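# Fork the loose switch onto the yellow-taped rack rails

## Task

With the fork, carry the unscrewed switch onto the rack's rail pair that has yellow tape and slide it all the way in. The rack is free-standing: it may tilt only a little, never beyond that, and it must finish in its original spot.

## Robot and tools

ROBOT. One six-joint arm (Elite-style, joints from base outward: shoulder pan, shoulder lift, elbow, wrist 1, wrist 2, wrist 3). Its root sits at (0, 0, +0.094) m in the scene frame, very slightly tilted. The end carries a rigid steel lifting fork with no motor or sensor, so no call has a gripper number. Two flat blades, 240 mm long, 30 mm wide, 8 mm thick and 110 mm apart, extend along the tool point's -y axis. The load-bearing faces look along the tool's -z, so the blades are level when tool +z points straight down. The tool point (end_effector_position) lies between the blades, halfway along them, on the load face; blade tips are 120 mm toward tool -y, the upright back legs 120 mm toward tool +y. A block protrudes about 10 cm toward tool -y from the last joint axis and rotates with the fork. A load stays on only through gravity, friction and the fork's shape: tilting the tips downward lets it slide off. Heavier loads make the tool sag lower and tilt, so compare the reported pose with what you sent and correct it.

FRAMES. Everything is in the scene frame: origin on the table surface below the arm base, +z up, +y to the left when facing along +x. Offsets use these axes; rotations in an offset turn about the Hand target's position. Reported pose can be wrong by a few cm, more when reaching far.

execute_actions(actions, cameras). actions is a list of actions; each action is a list of up to 15 rows, one row per 1/30 s control step; a short action repeats its last row until 15 steps are used. Each row is 6 numbers in [-1, 1]: dx, dy, dz, rx, ry, rz. They are an offset (not a pose) from the Hand target as it was when that action began, and every row in the action counts from that same start, not from the previous row. Scale: 1.0 = 0.6 m for dx, dy, dz and 180 degrees for the rotation vector rx, ry, rz. A translation longer than 1.0 may be shortened along its direction. Sending the same offset again moves further. Each action lasts 0.5 s. An empty actions list returns images and full state.

move(target, speed, blend, blocking, cameras). Drives the tool point in a straight line. target is one row of 6 numbers, same layout and scale as above, an offset from the current Hand target; or a list of up to 15 such rows, all measured from that same starting Hand target, sharing at most 10 s total. speed: top path speed in m/s, 0.002 to 3.2 (default 0.25), rotation capped at twice that in rad/s; one value or one per target. blend: corner rounding in metres per target, 0 (default) stops at each. blocking=false returns after about 0.5 s while the move continues. The path ignores obstacles; faster moves overshoot and lag more, especially with the arm stretched. Avoid paths close to the arm's own base, which can flip shoulder posture. The result adds a move: line: done (within 3 mm and 2 degrees), off_target, moving, held or fault, plus limits=paced (pose clipped) or limits=held (steps withheld). done does not mean no contact.

wait(seconds 0 to 10, cameras): lets time pass holding the last command; a running move continues. stop(cameras): brakes a running move, needing some distance. zoom_image(camera, region): camera is cam_head_left, cam_head_right or cam_wrist; region [x0, y0, x1, y1] in pixels of that camera's latest 672x504 image, at most 504 by 504. read_manual gives licence text only. finished_scene(scene): ends the current scene (1 or 2), irreversible; the goal must hold without the robot.

RESULTS. State lines give end_effector_position (m), end_effector_quat_wxyz, linear and angular velocities, Hand target (the last commanded pose after clipping; next offsets start here), Joint positions, Joint velocities (may read within noise, then velocity fields are dropped), and Joint torques (total drive output including arm weight, with offsets and noise; positive means toward larger joint angle). The tool point often stops short of Hand target; waiting does not fix it, so send the remaining gap as a new offset. Orientation commands are clipped to 32 degrees from the measured one per step. Motion trails commands by about 0.15 s. Joint speed caps: 2.09 rad/s for pan and lift, 2.62 elbow, 3.14 wrists.

CAMERAS. cam_head_left and cam_head_right are fixed on one bar; cam_wrist rides the hand. Calibration matrices were given; they may be off by a couple of degrees and millimetres.

CAUTIONS. The arm is stiff: commanding even slightly past a firm contact can fault. A fault stops the arm for 10 s and comes from contact torque at a joint limit (pan and lift 293, elbow 133, wrists 49.8 N m; a held load counts) or outside force near 150 N. To release a push, command the target back beyond the tool point. Holding loads, stretching out or pushing at unreachable poses heats motors: MOTOR HOT at 70 C, brakes lock for 30 to 60 s at 85 C. Don't tip the rack, don't knock or drop anything off the table, don't slam parts or hit fixed things; a loose object may occasionally get nudged. Thinking time lets the scene keep running.

Each tool is called after "Emit:" as name([rows], argument=value, ...), one row to a line, values as JSON.

## Session

Emit:
execute_actions(actions=[])

Scene clock: 0.00 s.
end_effector_position=(+0.6600, +0.2529, +0.3169) end_effector_quat_wxyz=(+0.049, +0.971, +0.235, +0.002)
Joint positions: [3.144 -1.402 1.911 -2.097 -1.658 1.049]
Joint velocities: within noise
Joint torques (N m): no reading
Hand target: +0.6600, +0.2529, +0.3169; +0.049, +0.971, +0.235, +0.002

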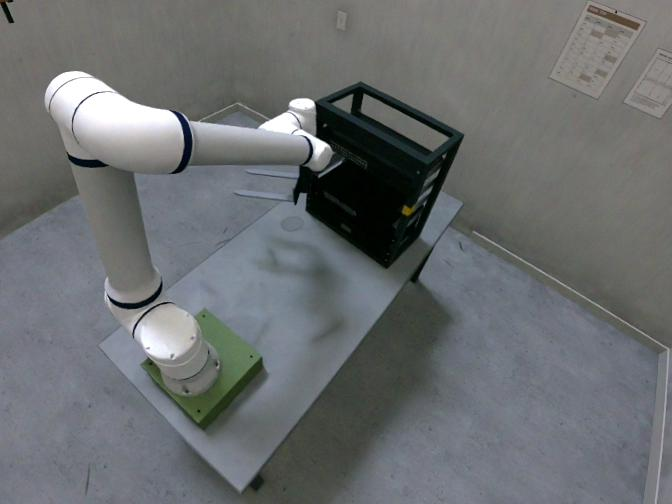

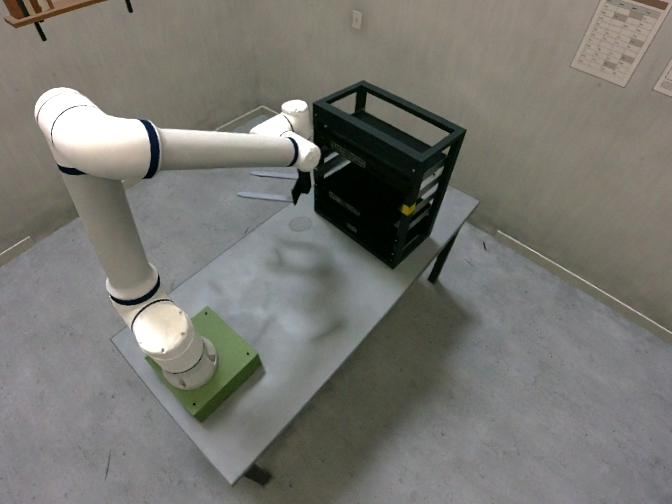

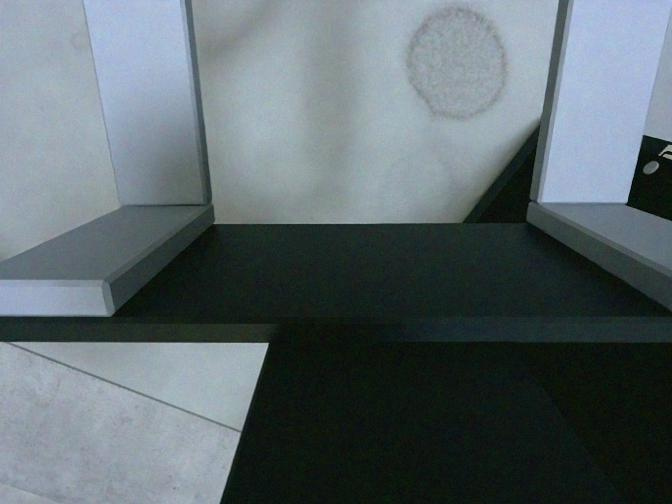

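Emit:
zoom_image(camera="cam_head_left", region=[270, 60, 490, 280])

Emit:
zoom_image(camera="cam_head_right", region=[270, 60, 490, 280])

Emit:
zoom_image(camera="cam_wrist", region=[168, 0, 672, 504])

Scaled by 2.291.

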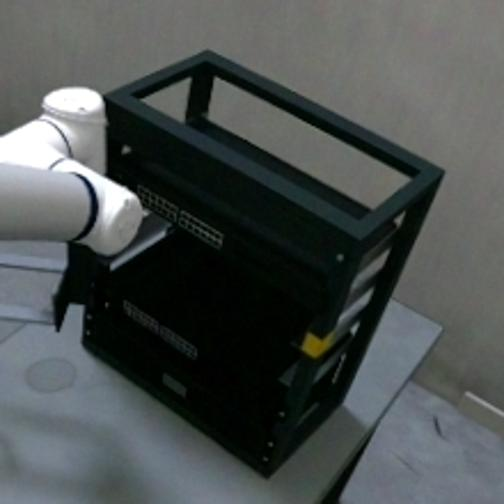

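Scaled by 2.291.

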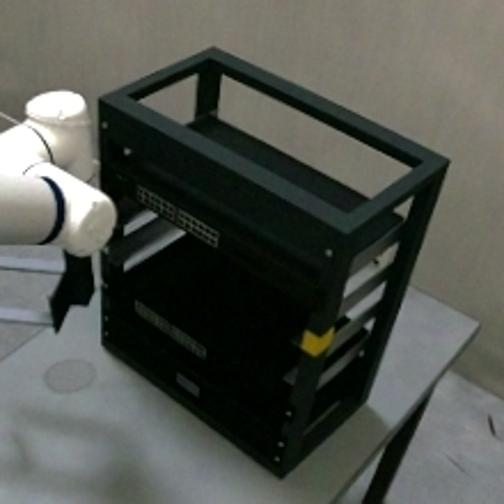

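Scaled by 1.000.

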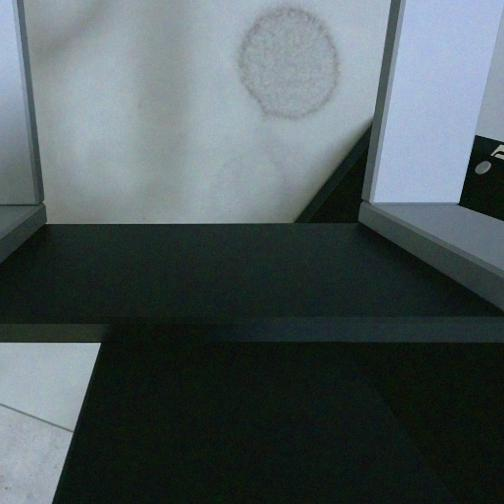

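Emit:
move([
  [-0.2,-0.1,0.2,0,0,0],
  [-0.267,-0.42,0.25,0.0274,-0.0253,-0.65],
], speed=[0.3,0.4], blend=[0.03,0])

Emit:
move(target=[0,0,0.22,0,-0.46,0], speed=0.4, cameras=["all"])

Scene clock: 32.27 s.
end_effector_position=(+0.4998, +0.0009, +0.4669) end_effector_quat_wxyz=(+0.000, +0.708, -0.706, +0.000)
Joint positions: [2.66 -2.229 2.253 -1.58 -1.571 2.611]
Joint torques (N m): [9.1 -12.91 -102.66 -5.03 -1.62 3.21]
Hand target: +0.4998, +0.0009, +0.4669; +0.000, +0.708, -0.706, +0.000
Off the commanded pose: 0.000 m, 0 deg.
move: done

Scene clock: 35.17 s.
end_effector_position=(+0.4942, +0.0005, +0.5987) end_effector_quat_wxyz=(-0.458, +0.553, -0.533, +0.447)
Joint positions: [1.776 -3.1 2.876 -1.919 -0.232 2.157]
Joint torques (N m): [9.35 57.05 -73.02 -9.15 8.17 3.32]
Hand target: +0.4998, +0.0009, +0.5989; -0.467, +0.531, -0.530, +0.468
Off the commanded pose: 0.006 m, 4 deg.
move: off_target
camera_calibration:
cam_wrist: T_world_to_cam=[[0.0553802, -0.998391, -0.0121689, -0.0100524], [-0.510171, -0.0178182, -0.859888, 0.63823], [0.858288, 0.0538289, -0.510337, -0.0243251], [0, 0, 0, 1]] pos_world=[0.347041, 0.00264529, 0.53627]

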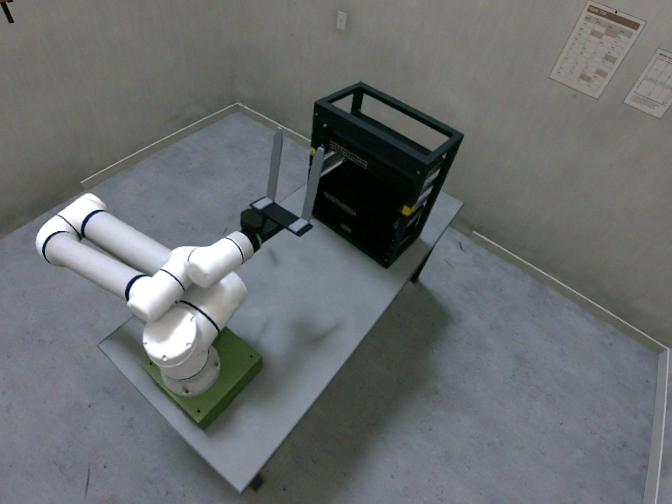

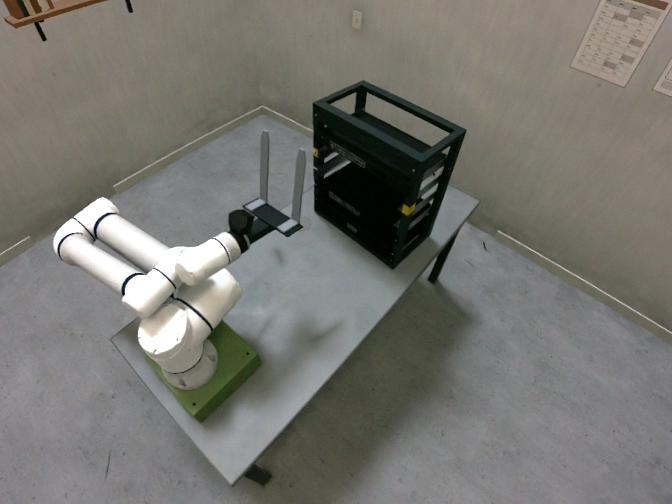

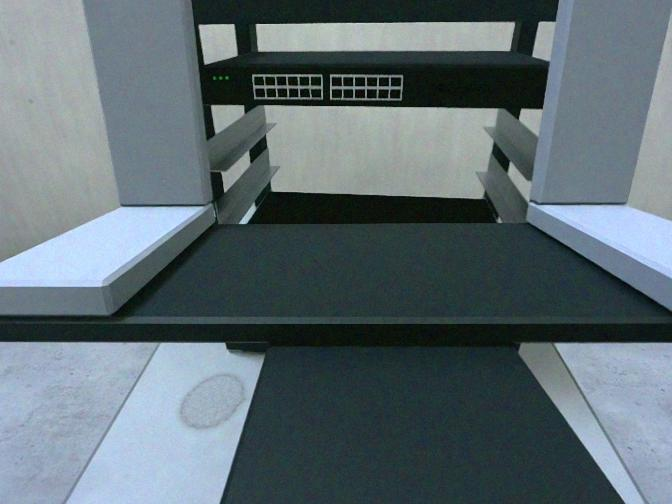

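Emit:
zoom_image(camera="cam_head_left", region=[300, 70, 470, 270])

Emit:
zoom_image(camera="cam_head_right", region=[300, 70, 470, 270])

Emit:
zoom_image(camera="cam_wrist", region=[170, 0, 590, 240])

Scaled by 2.520.

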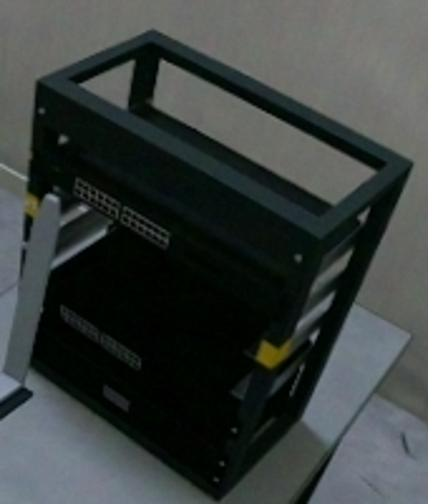

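Scaled by 2.520.

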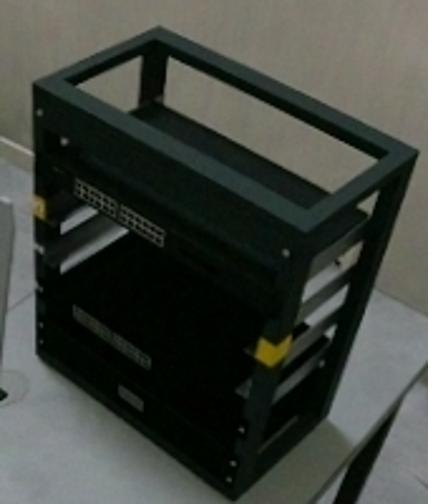

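Scaled by 1.200.

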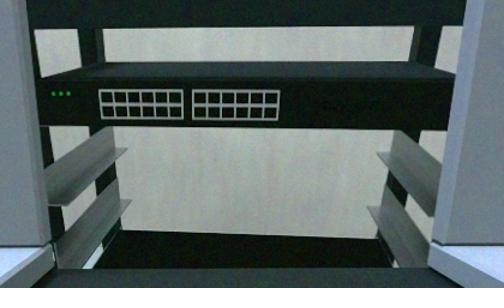

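Emit:
move(target=[0.15,0.25,0.0,0,0,0], cameras=["cam_wrist"])

Emit:
move(target=[0,0,-0.3,0,0,0], cameras=["cam_wrist"])

Emit:
move(target=[0,-0.5,0,0,0,0], cameras=["cam_wrist"])

Emit:
move(target=[0,0,0.3,0,0,0], cameras=["cam_wrist"])

Scene clock: 47.80 s.
end_effector_position=(+0.5898, +0.1509, +0.5989) end_effector_quat_wxyz=(-0.467, +0.531, -0.530, +0.468)
Joint positions: [3.079 -1.504 2.703 -4.201 -1.462 3.13]
Joint torques (N m): [9.8 -20.47 -53.26 -10.85 -2.27 3.49]
Hand target: +0.5898, +0.1509, +0.5989; -0.467, +0.531, -0.530, +0.468
Off the commanded pose: 0.000 m, 0 deg.
move: done
camera_calibration:
cam_wrist: T_world_to_cam=[[0.025599, -0.999578, -0.0137102, 0.15352], [-0.461521, 0.000348339, -0.887129, 0.674769], [0.88676, 0.0290372, -0.461318, -0.156746], [0, 0, 0, 1]] pos_world=[0.446486, 0.157772, 0.528402]
Images, in order (width x height): cam_wrist 672x504.

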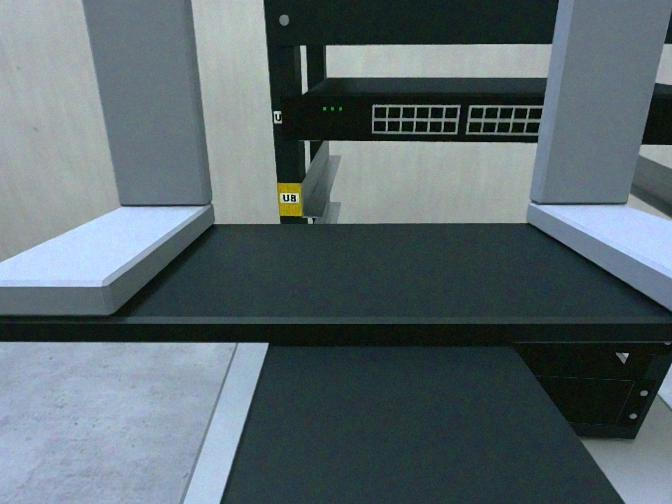

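Scene clock: 49.33 s.
end_effector_position=(+0.5898, +0.1509, +0.4189) end_effector_quat_wxyz=(-0.467, +0.531, -0.530, +0.468)
Joint positions: [3.083 -0.807 2.696 -4.891 -1.466 3.131]
Joint torques (N m): [-21.86 -47.37 -0.36 -11.14 1.87 2.4]
Hand target: +0.5898, +0.1509, +0.4189; -0.467, +0.531, -0.530, +0.468
Off the commanded pose: 0.000 m, 0 deg.
move: done
camera_calibration:
cam_wrist: T_world_to_cam=[[0.0253761, -0.999584, -0.0137065, 0.151153], [-0.461403, 0.000451853, -0.88719, 0.515126], [0.886827, 0.0288377, -0.4612, -0.239776], [0, 0, 0, 1]] pos_world=[0.446485, 0.157772, 0.348502]
Images, in order (width x height): cam_wrist 672x504.

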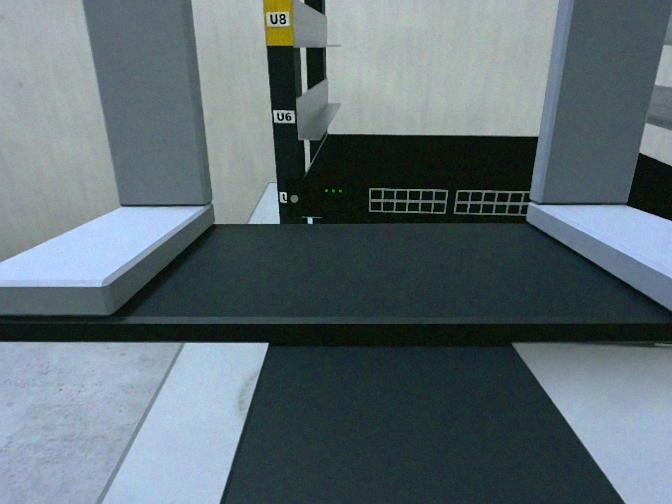

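Scene clock: 50.30 s.
end_effector_position=(+0.5899, +0.0965, +0.4193) end_effector_quat_wxyz=(-0.465, +0.527, -0.534, +0.470)
Joint positions: [2.886 -0.773 2.737 -4.96 -1.283 3.107]
Joint torques (N m): [11.02 -75.19 6.43 -5.58 -2.27 3.39]
Hand target: +0.5899, +0.0965, +0.4193; -0.465, +0.527, -0.534, +0.470 (not the last commanded pose)
Off the commanded pose: 0.246 m, 1 deg.
move: held (a check stopped the path); limits=held
pose unreachable: on one or more control steps of this call, first in action 0 (counted from 0), an arm could not follow its commanded pose, so it was not sent that pose on those steps. It may still have moved: this result reports where it is.
cause: moving toward the commanded pose would bring two parts of the arm too close to each other (joints 3 (elbow) to 5 (wrist 2) lie between them).
camera_calibration:
cam_wrist: T_world_to_cam=[[0.0133252, -0.999768, -0.0169134, 0.105206], [-0.46178, 0.0088501, -0.88695, 0.514776], [0.886894, 0.0196291, -0.461555, -0.237168], [0, 0, 0, 1]] pos_world=[0.446654, 0.105282, 0.348894]
Images, in order (width x height): cam_wrist 672x504.

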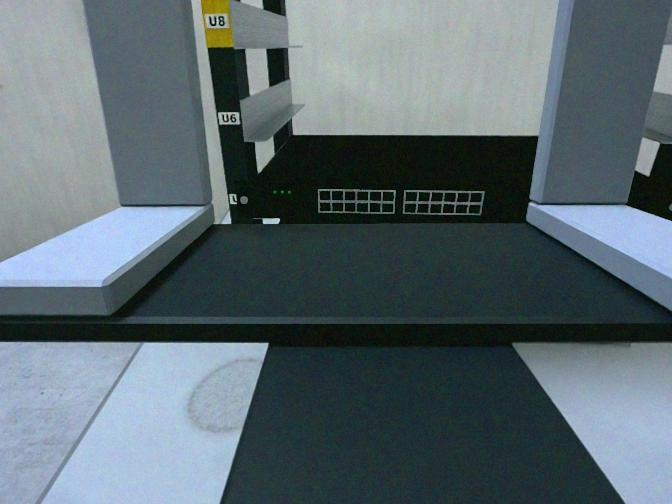

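Scene clock: 51.93 s.
end_effector_position=(+0.5899, +0.0965, +0.5993) end_effector_quat_wxyz=(-0.465, +0.527, -0.534, +0.470)
Joint positions: [2.885 -1.541 2.744 -4.199 -1.281 3.107]
Joint torques (N m): [-22.52 -45.17 -52.64 -5.42 2.09 -2.07]
Hand target: +0.5899, +0.0965, +0.5993; -0.465, +0.527, -0.534, +0.470
Off the commanded pose: 0.000 m, 0 deg.
move: done
camera_calibration:
cam_wrist: T_world_to_cam=[[0.0132816, -0.999767, -0.0170018, 0.108417], [-0.461701, 0.00895044, -0.88699, 0.674401], [0.886936, 0.0196304, -0.461475, -0.154151], [0, 0, 0, 1]] pos_world=[0.446654, 0.105381, 0.528894]
Images, in order (width x height): cam_wrist 672x504.

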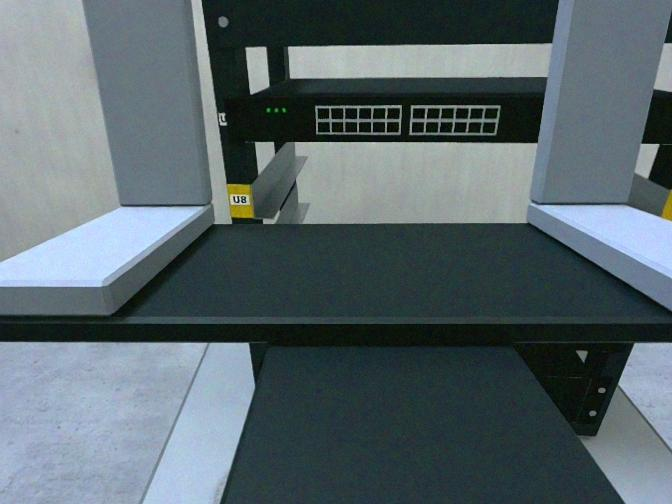

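Emit:
zoom_image(camera="cam_wrist", region=[200, 0, 540, 230])

Emit:
move(target=[0.05,-0.16,0.05,0,0,0], cameras=["cam_wrist"])

Emit:
zoom_image(camera="cam_wrist", region=[180, 0, 560, 230])

Scaled by 1.482.

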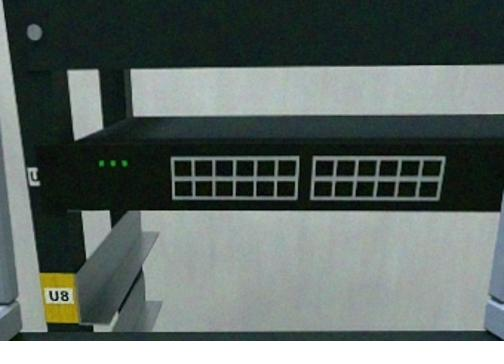

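Scene clock: 56.63 s.
end_effector_position=(+0.6199, +0.0006, +0.6293) end_effector_quat_wxyz=(-0.465, +0.527, -0.534, +0.470)
Joint positions: [2.59 -1.623 2.7 -4.052 -0.99 3.057]
Joint torques (N m): [-22.71 -40.91 -61.32 -5.15 2.53 -1.73]
Hand target: +0.6199, +0.0005, +0.6293; -0.465, +0.527, -0.534, +0.470
Off the commanded pose: 0.000 m, 0 deg.
move: done
camera_calibration:
cam_wrist: T_world_to_cam=[[0.0131923, -0.999769, -0.0169568, 0.0126683], [-0.4617, 0.00895166, -0.886991, 0.71572], [0.886938, 0.0195304, -0.461476, -0.165031], [0, 0, 0, 1]] pos_world=[0.476654, 0.00948165, 0.558894]
Images, in order (width x height): cam_wrist 672x504.

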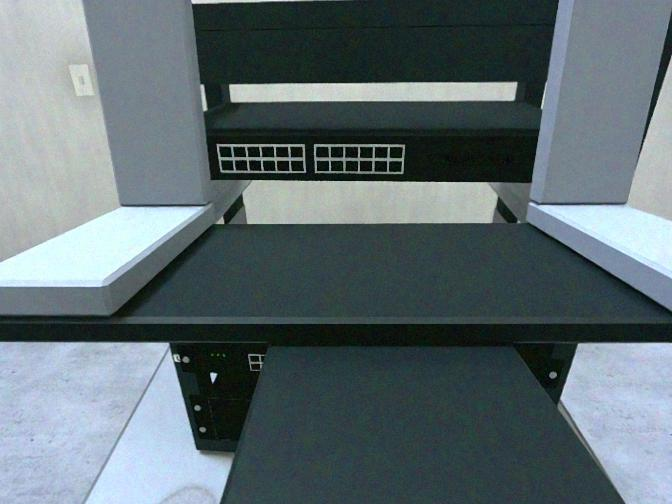

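Scaled by 1.326.

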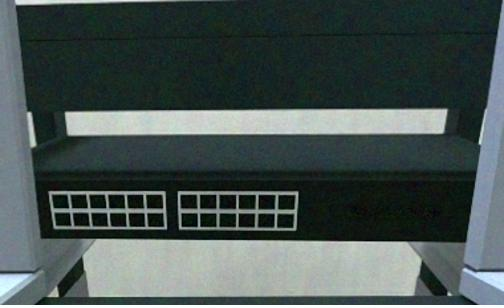

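Emit:
move(target=[-0.05,-0.252,-0.05,0,0,0], cameras=["cam_wrist"])

Emit:
zoom_image(camera="cam_wrist", region=[200, 0, 540, 230])

Emit:
move(target=[0,0,-0.25,0,0,0], cameras=["cam_wrist"])

Emit:
zoom_image(camera="cam_wrist", region=[200, 0, 540, 230])

Scene clock: 95.23 s.
end_effector_position=(+0.5900, -0.1506, +0.5993) end_effector_quat_wxyz=(-0.465, +0.527, -0.534, +0.470)
Joint positions: [2.113 -1.533 2.727 -4.054 -0.524 2.904]
Joint torques (N m): [-23.01 -23.35 -49.71 -2.78 3.57 -2.36]
Hand target: +0.5899, -0.1507, +0.5993; -0.465, +0.527, -0.534, +0.470
Off the commanded pose: 0.000 m, 0 deg.
move: done
camera_calibration:
cam_wrist: T_world_to_cam=[[0.0132348, -0.999766, -0.0170918, -0.138558], [-0.46178, 0.00905006, -0.886948, 0.676686], [0.886896, 0.0196312, -0.461553, -0.14933], [0, 0, 0, 1]] pos_world=[0.446754, -0.141719, 0.528894]
Images, in order (width x height): cam_wrist 672x504.

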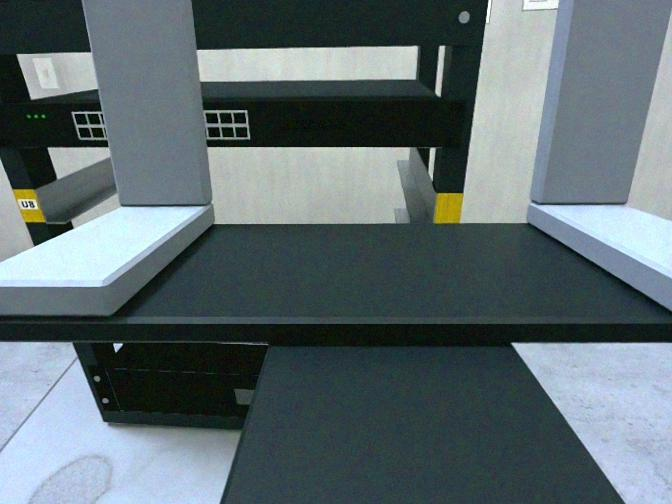

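Scaled by 1.482.

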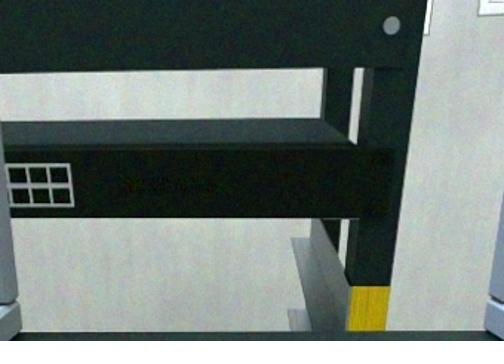

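Scene clock: 96.80 s.
end_effector_position=(+0.5899, -0.1507, +0.4493) end_effector_quat_wxyz=(-0.465, +0.527, -0.534, +0.470)
Joint positions: [2.108 -0.911 2.741 -4.688 -0.519 2.901]
Joint torques (N m): [9.81 -40.45 0.51 -7.53 -0.55 3.46]
Hand target: +0.5899, -0.1507, +0.4493; -0.465, +0.527, -0.534, +0.470
Off the commanded pose: 0.000 m, 0 deg.
move: done
camera_calibration:
cam_wrist: T_world_to_cam=[[0.0134101, -0.999766, -0.0169626, -0.141446], [-0.461979, 0.00885013, -0.886847, 0.543711], [0.886789, 0.019729, -0.461753, -0.218287], [0, 0, 0, 1]] pos_world=[0.446655, -0.141919, 0.378994]
Images, in order (width x height): cam_wrist 672x504.

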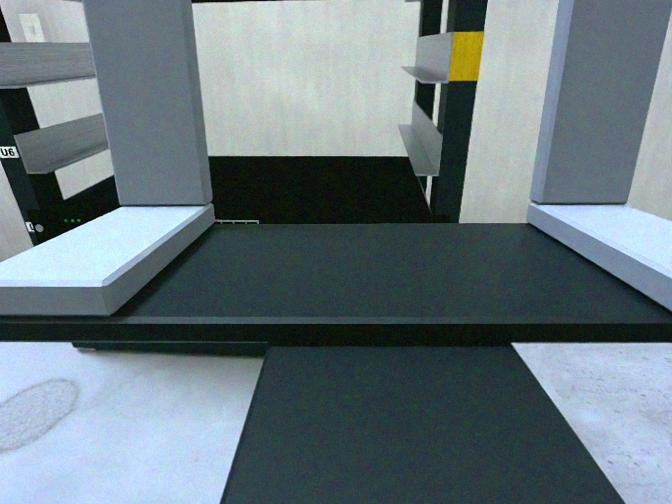

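Scaled by 1.482.

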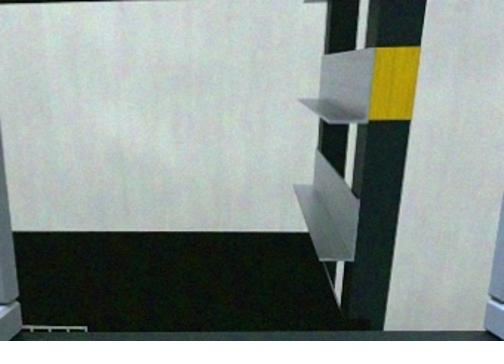

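Emit:
move([
  [0.017,0.25,0.12,0.0177,0.4596,-0.0138],
  [0.14,0.246,-0.065,0.0177,0.4596,-0.0138],
], cameras=["all"])

Scene clock: 128.20 s.
end_effector_position=(+0.6738, -0.0031, +0.4104) end_effector_quat_wxyz=(+0.000, +0.684, -0.730, +0.000)
Joint positions: [2.853 -1.829 2.151 -1.877 -1.568 2.872]
Joint torques (N m): [9.86 -20.05 -73.81 -10.3 -2.18 3.61]
Hand target: +0.6739, -0.0031, +0.4103; +0.000, +0.684, -0.730, +0.000
Off the commanded pose: 0.000 m, 0 deg.
move: done
camera_calibration:
cam_wrist: T_world_to_cam=[[-0.0784882, -0.996541, -0.0273221, 0.0705614], [-0.935752, 0.0641932, 0.346767, 0.359702], [-0.343813, 0.0527838, -0.937553, 0.71097], [0, 0, 0, 1]] pos_world=[0.586571, 0.00969916, 0.543768]

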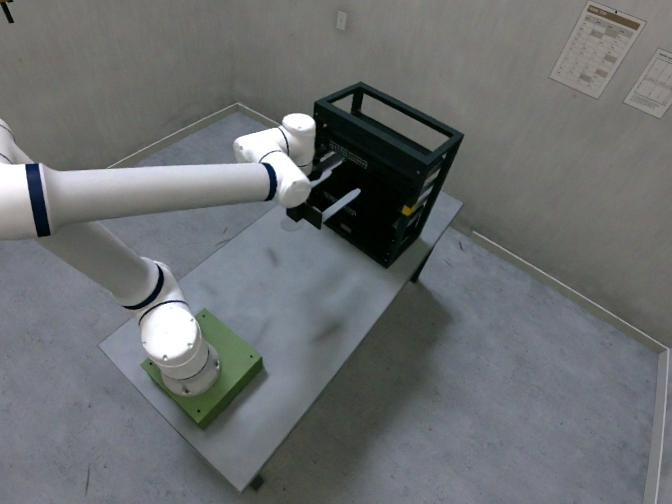

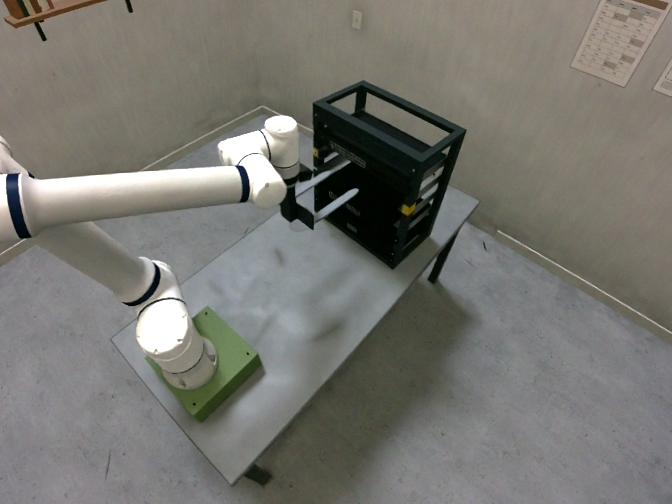

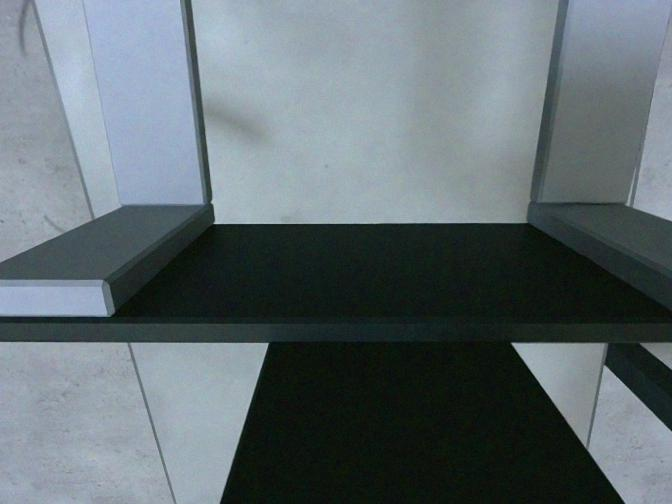

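Emit:
move(target=[0.1,-0.0066,0,0,0,0], speed=0.15, cameras=["all"])

Emit:
zoom_image(camera="cam_head_right", region=[270, 70, 450, 250])

Emit:
zoom_image(camera="cam_head_left", region=[270, 70, 450, 250])

Scene clock: 132.60 s.
end_effector_position=(+0.7337, -0.0070, +0.4103) end_effector_quat_wxyz=(+0.000, +0.684, -0.730, +0.000)
Joint positions: [2.881 -1.716 2.065 -1.905 -1.568 2.9]
Joint torques (N m): [9.71 -33.81 -97.61 -10.52 -0.72 3.47]
Hand target: +0.7339, -0.0070, +0.4103; +0.000, +0.684, -0.730, +0.000
Off the commanded pose: 0.000 m, 0 deg.
move: done
camera_calibration:
cam_wrist: T_world_to_cam=[[-0.0784868, -0.996541, -0.0273226, 0.071373], [-0.935752, 0.0641917, 0.346767, 0.416038], [-0.343813, 0.0527838, -0.937553, 0.731677], [0, 0, 0, 1]] pos_world=[0.646471, 0.00579916, 0.543668]

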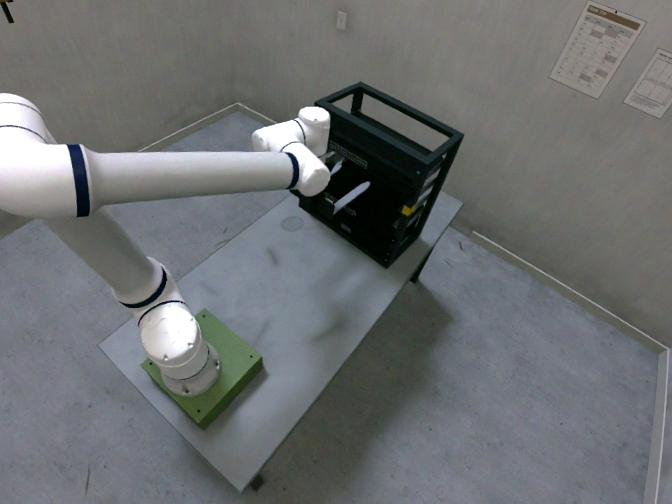

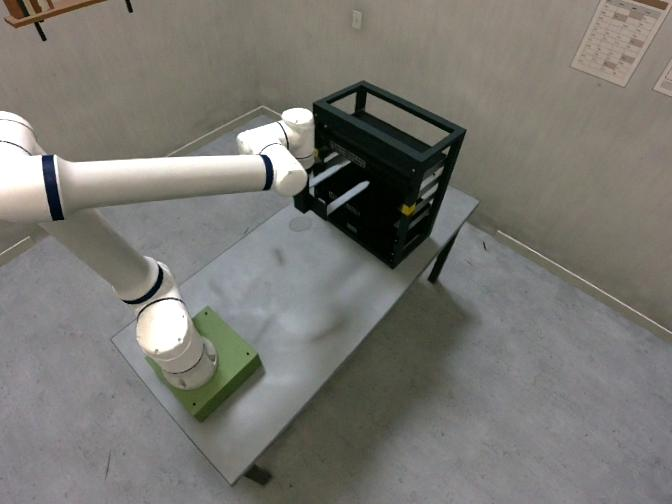

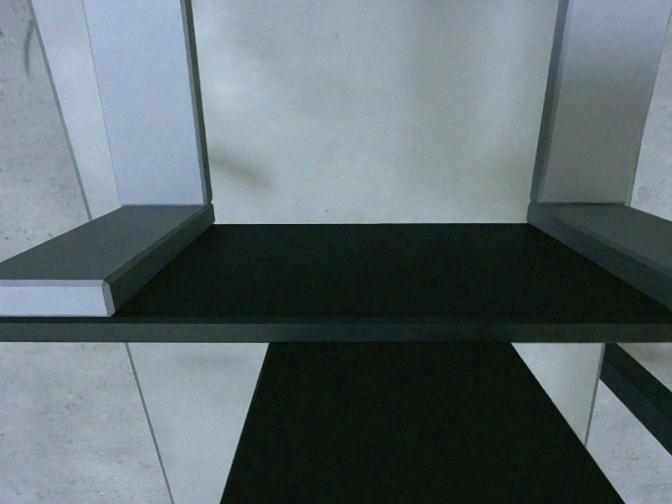

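Scaled by 2.800.

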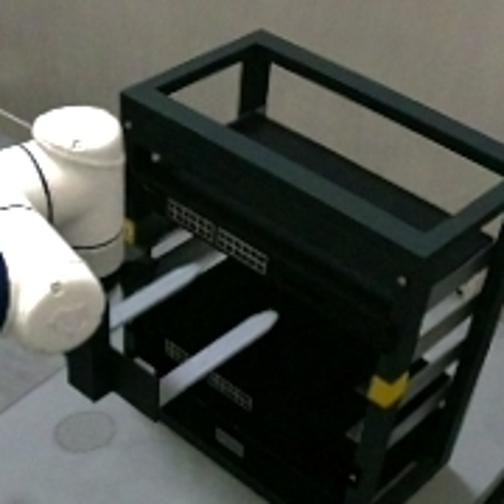

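Scaled by 2.800.

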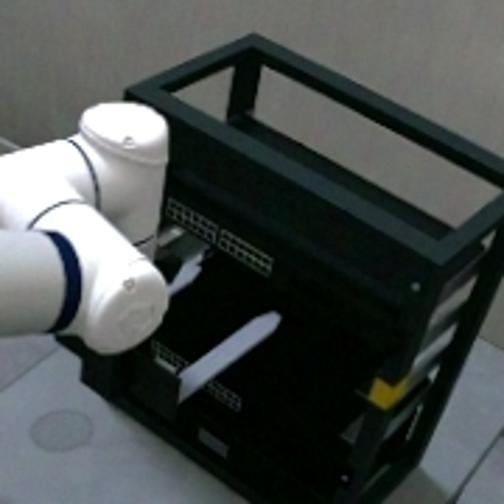

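Emit:
move([
  [0,0,-0.017,0,0,0],
  [0.28,-0.0186,-0.017,0,0,0],
], speed=0.12, cameras=["all"])

Emit:
zoom_image(camera="cam_head_right", region=[270, 70, 450, 250])

Emit:
zoom_image(camera="cam_head_left", region=[270, 70, 450, 250])

Scene clock: 138.70 s.
end_effector_position=(+0.9017, -0.0182, +0.4001) end_effector_quat_wxyz=(+0.000, +0.684, -0.730, +0.000)
Joint positions: [2.936 -1.424 1.796 -1.928 -1.567 2.955]
Joint torques (N m): [8.79 -62.2 -97.32 -5.15 -0.49 3.44]
Hand target: +0.9019, -0.0182, +0.4001; +0.000, +0.684, -0.730, +0.000
Off the commanded pose: 0.000 m, 0 deg.
move: done
camera_calibration:
cam_wrist: T_world_to_cam=[[-0.0784868, -0.996541, -0.0273226, 0.0731188], [-0.935752, 0.0641917, 0.346767, 0.577501], [-0.343813, 0.0527838, -0.937553, 0.780465], [0, 0, 0, 1]] pos_world=[0.814471, -0.00540084, 0.533468]

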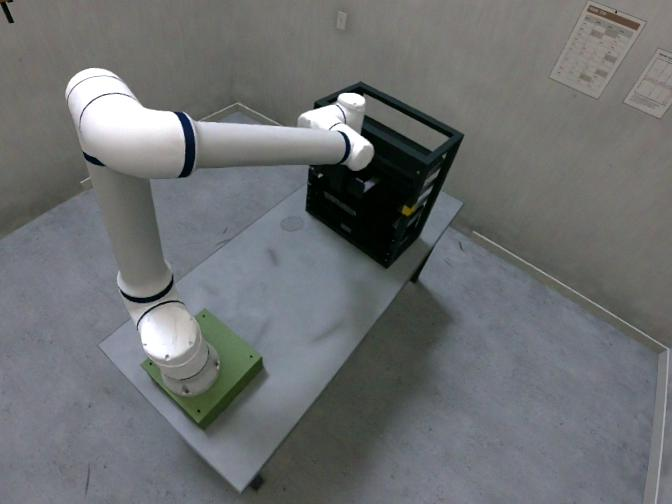

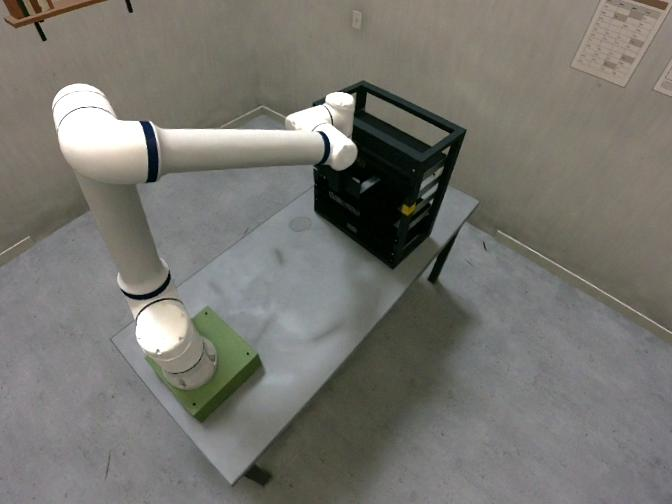

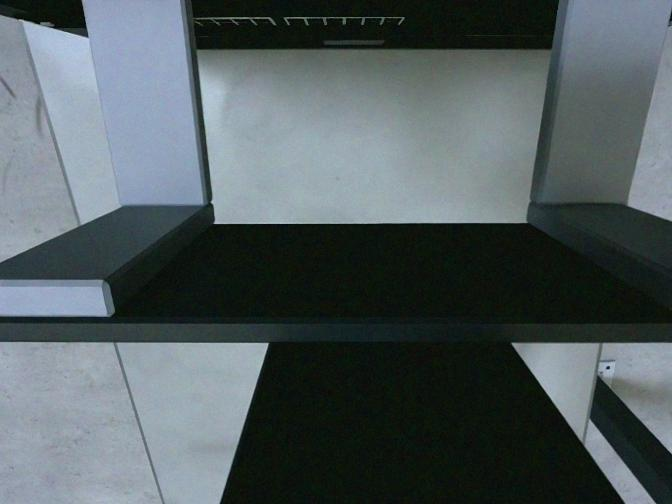

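Scaled by 2.800.

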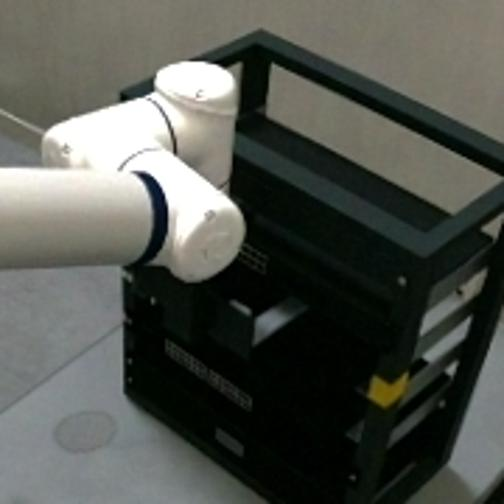

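Scaled by 2.800.

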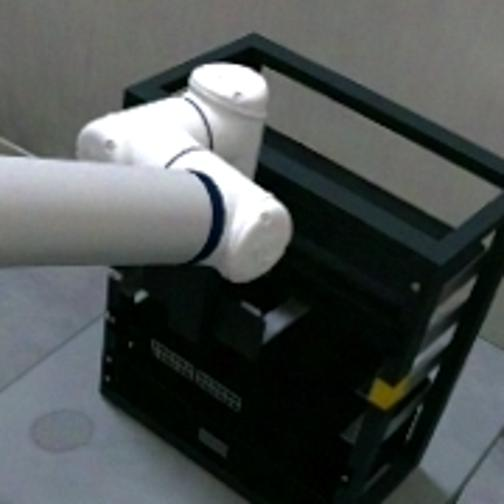

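Emit:
move(target=[0,0,0.04,0,0,0], speed=0.08)

Emit:
move(target=[0,0,0.0083,0,0,0], speed=0.02)

Emit:
move(target=[0,0,0.0083,0,0,0], speed=0.02)

Emit:
move(target=[0,0,0.005,0,0,0], speed=0.02)

Scene clock: 148.90 s.
end_effector_position=(+0.9019, -0.0181, +0.4239) end_effector_quat_wxyz=(+0.000, +0.684, -0.730, +0.000)
Joint positions: [2.936 -1.437 1.766 -1.886 -1.567 2.955]
Joint torques (N m): [-15.21 -90.32 -98.4 -5.29 -0.91 -1.51]
Hand target: +0.9019, -0.0182, +0.4241; +0.000, +0.684, -0.730, +0.000
Off the commanded pose: 0.000 m, 0 deg.
move: done

Scene clock: 149.63 s.
end_effector_position=(+0.9019, -0.0182, +0.4289) end_effector_quat_wxyz=(+0.000, +0.684, -0.730, +0.000)
Joint positions: [2.936 -1.439 1.76 -1.877 -1.567 2.955]
Joint torques (N m): [-18.96 -90.67 -98.42 -5.49 -1.06 -1.83]
Hand target: +0.9019, -0.0182, +0.4291; +0.000, +0.684, -0.730, +0.000
Off the commanded pose: 0.000 m, 0 deg.
move: done

Scene clock: 150.37 s.
end_effector_position=(+0.9019, -0.0182, +0.4339) end_effector_quat_wxyz=(+0.000, +0.684, -0.730, +0.000)
Joint positions: [2.936 -1.442 1.754 -1.868 -1.567 2.955]
Joint torques (N m): [-20.75 -90.33 -99.34 -5.04 -1.1 -1.96]
Hand target: +0.9019, -0.0182, +0.4341; +0.000, +0.684, -0.730, +0.000
Off the commanded pose: 0.000 m, 0 deg.
move: done

Scene clock: 151.07 s.
end_effector_position=(+0.9019, -0.0182, +0.4369) end_effector_quat_wxyz=(+0.000, +0.684, -0.730, +0.000)
Joint positions: [2.936 -1.443 1.75 -1.863 -1.567 2.955]
Joint torques (N m): [-22.99 -89.11 -98.88 -5.29 -1.01 -2.22]
Hand target: +0.9019, -0.0182, +0.4371; +0.000, +0.684, -0.730, +0.000
Off the commanded pose: 0.000 m, 0 deg.
move: done

Emit:
move(target=[0,0,0.005,0,0,0], speed=0.02)

Emit:
move(target=[0,0,0.005,0,0,0], speed=0.02)

Emit:
move(target=[0,0,0.005,0,0,0], speed=0.02, cameras=["all"])

Emit:
zoom_image(camera="cam_head_right", region=[270, 70, 450, 250])

Scene clock: 155.47 s.
end_effector_position=(+0.9019, -0.0182, +0.4398) end_effector_quat_wxyz=(+0.000, +0.684, -0.730, +0.000)
Joint positions: [2.936 -1.445 1.746 -1.858 -1.567 2.955]
Joint torques (N m): [-20.91 -105.74 -119.13 -10.44 0 -1.84]
Hand target: +0.9019, -0.0182, +0.4401; +0.000, +0.684, -0.730, +0.000
Off the commanded pose: 0.000 m, 0 deg.
move: done

Scene clock: 156.17 s.
end_effector_position=(+0.9019, -0.0182, +0.4429) end_effector_quat_wxyz=(+0.000, +0.684, -0.730, +0.000)
Joint positions: [2.936 -1.446 1.742 -1.852 -1.567 2.955]
Joint torques (N m): [-20.85 -124.7 -142.11 -18.53 2.81 -1.58]
Hand target: +0.9019, -0.0182, +0.4431; +0.000, +0.684, -0.730, +0.000
Off the commanded pose: 0.000 m, 0 deg.
move: done

Scene clock: 156.87 s.
end_effector_position=(+0.9019, -0.0182, +0.4459) end_effector_quat_wxyz=(+0.000, +0.684, -0.730, +0.000)
Joint positions: [2.936 -1.447 1.738 -1.847 -1.567 2.955]
Joint torques (N m): [-20.82 -124.29 -143.18 -19.12 3.51 -2.11]
Hand target: +0.9019, -0.0182, +0.4461; +0.000, +0.684, -0.730, +0.000
Off the commanded pose: 0.000 m, 0 deg.
move: done
camera_calibration:
cam_wrist: T_world_to_cam=[[-0.0784882, -0.996541, -0.0273221, 0.0743946], [-0.935752, 0.0641932, 0.346767, 0.561899], [-0.343813, 0.0527838, -0.937553, 0.823508], [0, 0, 0, 1]] pos_world=[0.814771, -0.00540084, 0.579268]

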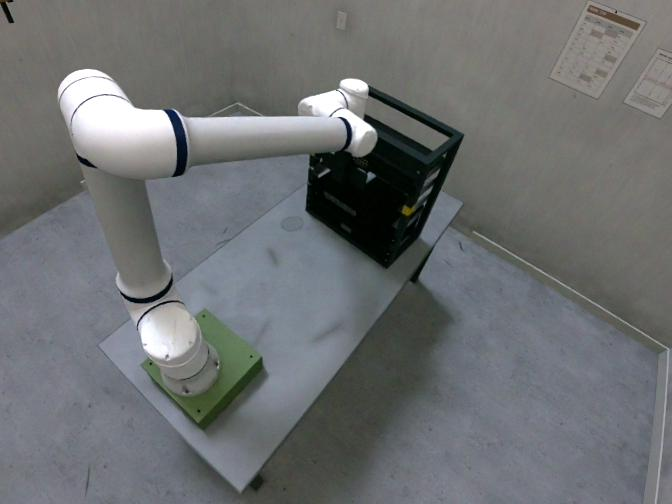

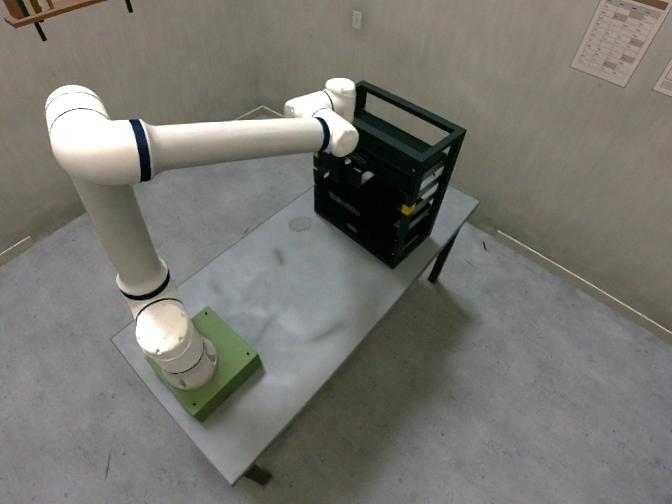

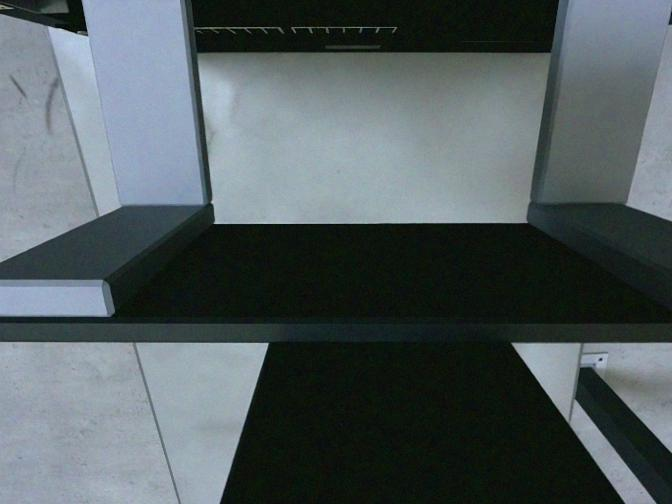

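Scaled by 2.800.

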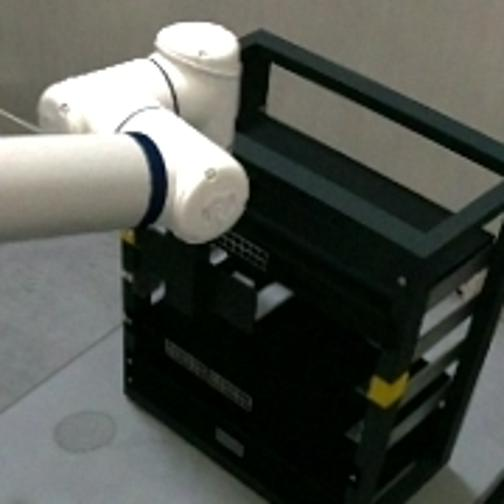

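Emit:
move(target=[-0.0832,0.0055,0,0,0,0], speed=0.06)

Emit:
move(target=[0,0,-0.0217,0,0,0], speed=0.02, cameras=["all"])

Emit:
zoom_image(camera="cam_head_right", region=[270, 70, 450, 250])

Scene clock: 171.87 s.
end_effector_position=(+0.8522, -0.0149, +0.4460) end_effector_quat_wxyz=(+0.000, +0.684, -0.730, +0.000)
Joint positions: [2.922 -1.529 1.826 -1.853 -1.567 2.941]
Joint torques (N m): [-22.85 -112.36 -119.31 -23.97 0.27 -2.12]
Hand target: +0.8520, -0.0149, +0.4461; +0.000, +0.684, -0.730, +0.000
Off the commanded pose: 0.000 m, 0 deg.
move: done

Scene clock: 172.83 s.
end_effector_position=(+0.8520, -0.0149, +0.4333) end_effector_quat_wxyz=(+0.000, +0.684, -0.730, +0.000)
Joint positions: [2.922 -1.523 1.844 -1.876 -1.567 2.941]
Joint torques (N m): [-11.76 -52.03 -74.39 -10.35 0.95 2.78]
Hand target: +0.8520, -0.0149, +0.4330; +0.000, +0.684, -0.730, +0.000
Off the commanded pose: 0.000 m, 0 deg.
move: done
camera_calibration:
cam_wrist: T_world_to_cam=[[-0.0784535, -0.996546, -0.0272288, 0.0733325], [-0.935754, 0.0641931, 0.346761, 0.519309], [-0.343815, 0.052684, -0.937558, 0.794241], [0, 0, 0, 1]] pos_world=[0.764771, -0.00210069, 0.566568]

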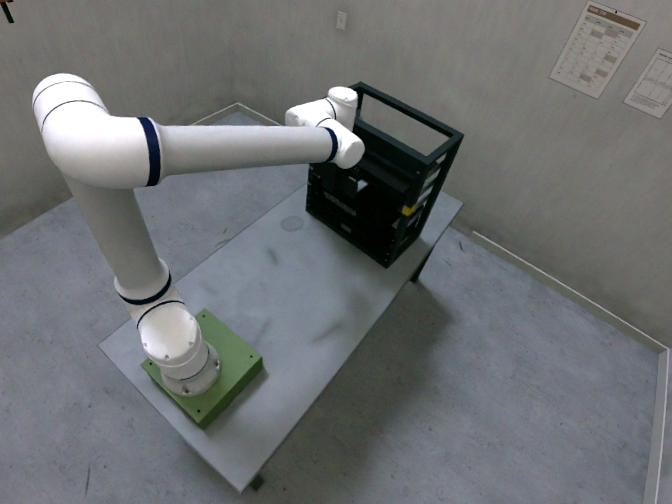

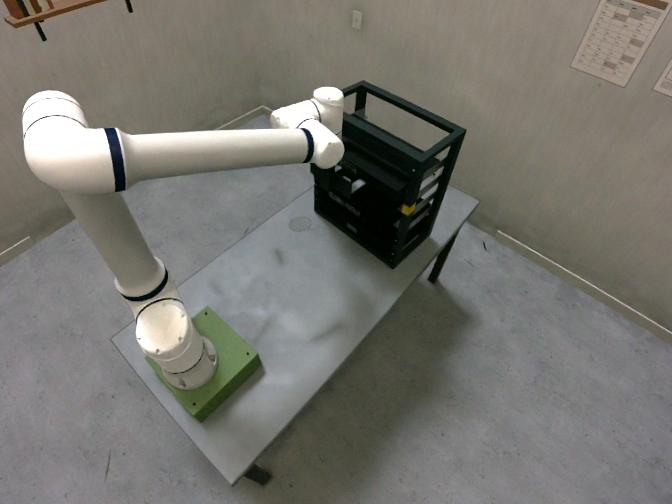

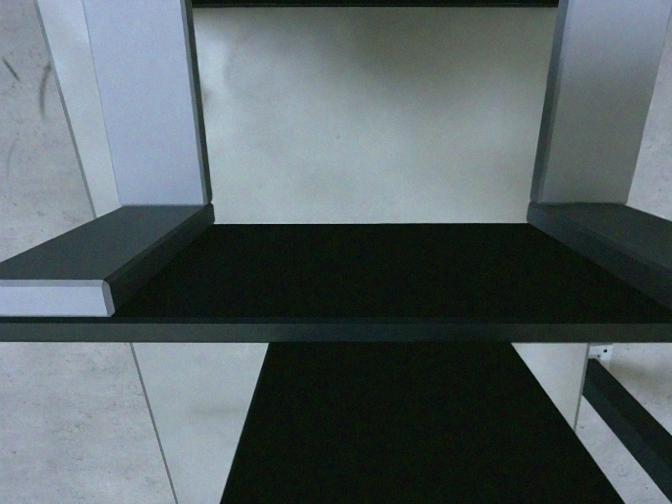

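Scaled by 2.800.

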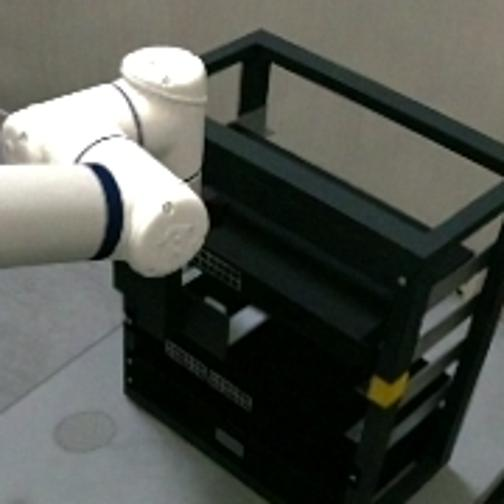

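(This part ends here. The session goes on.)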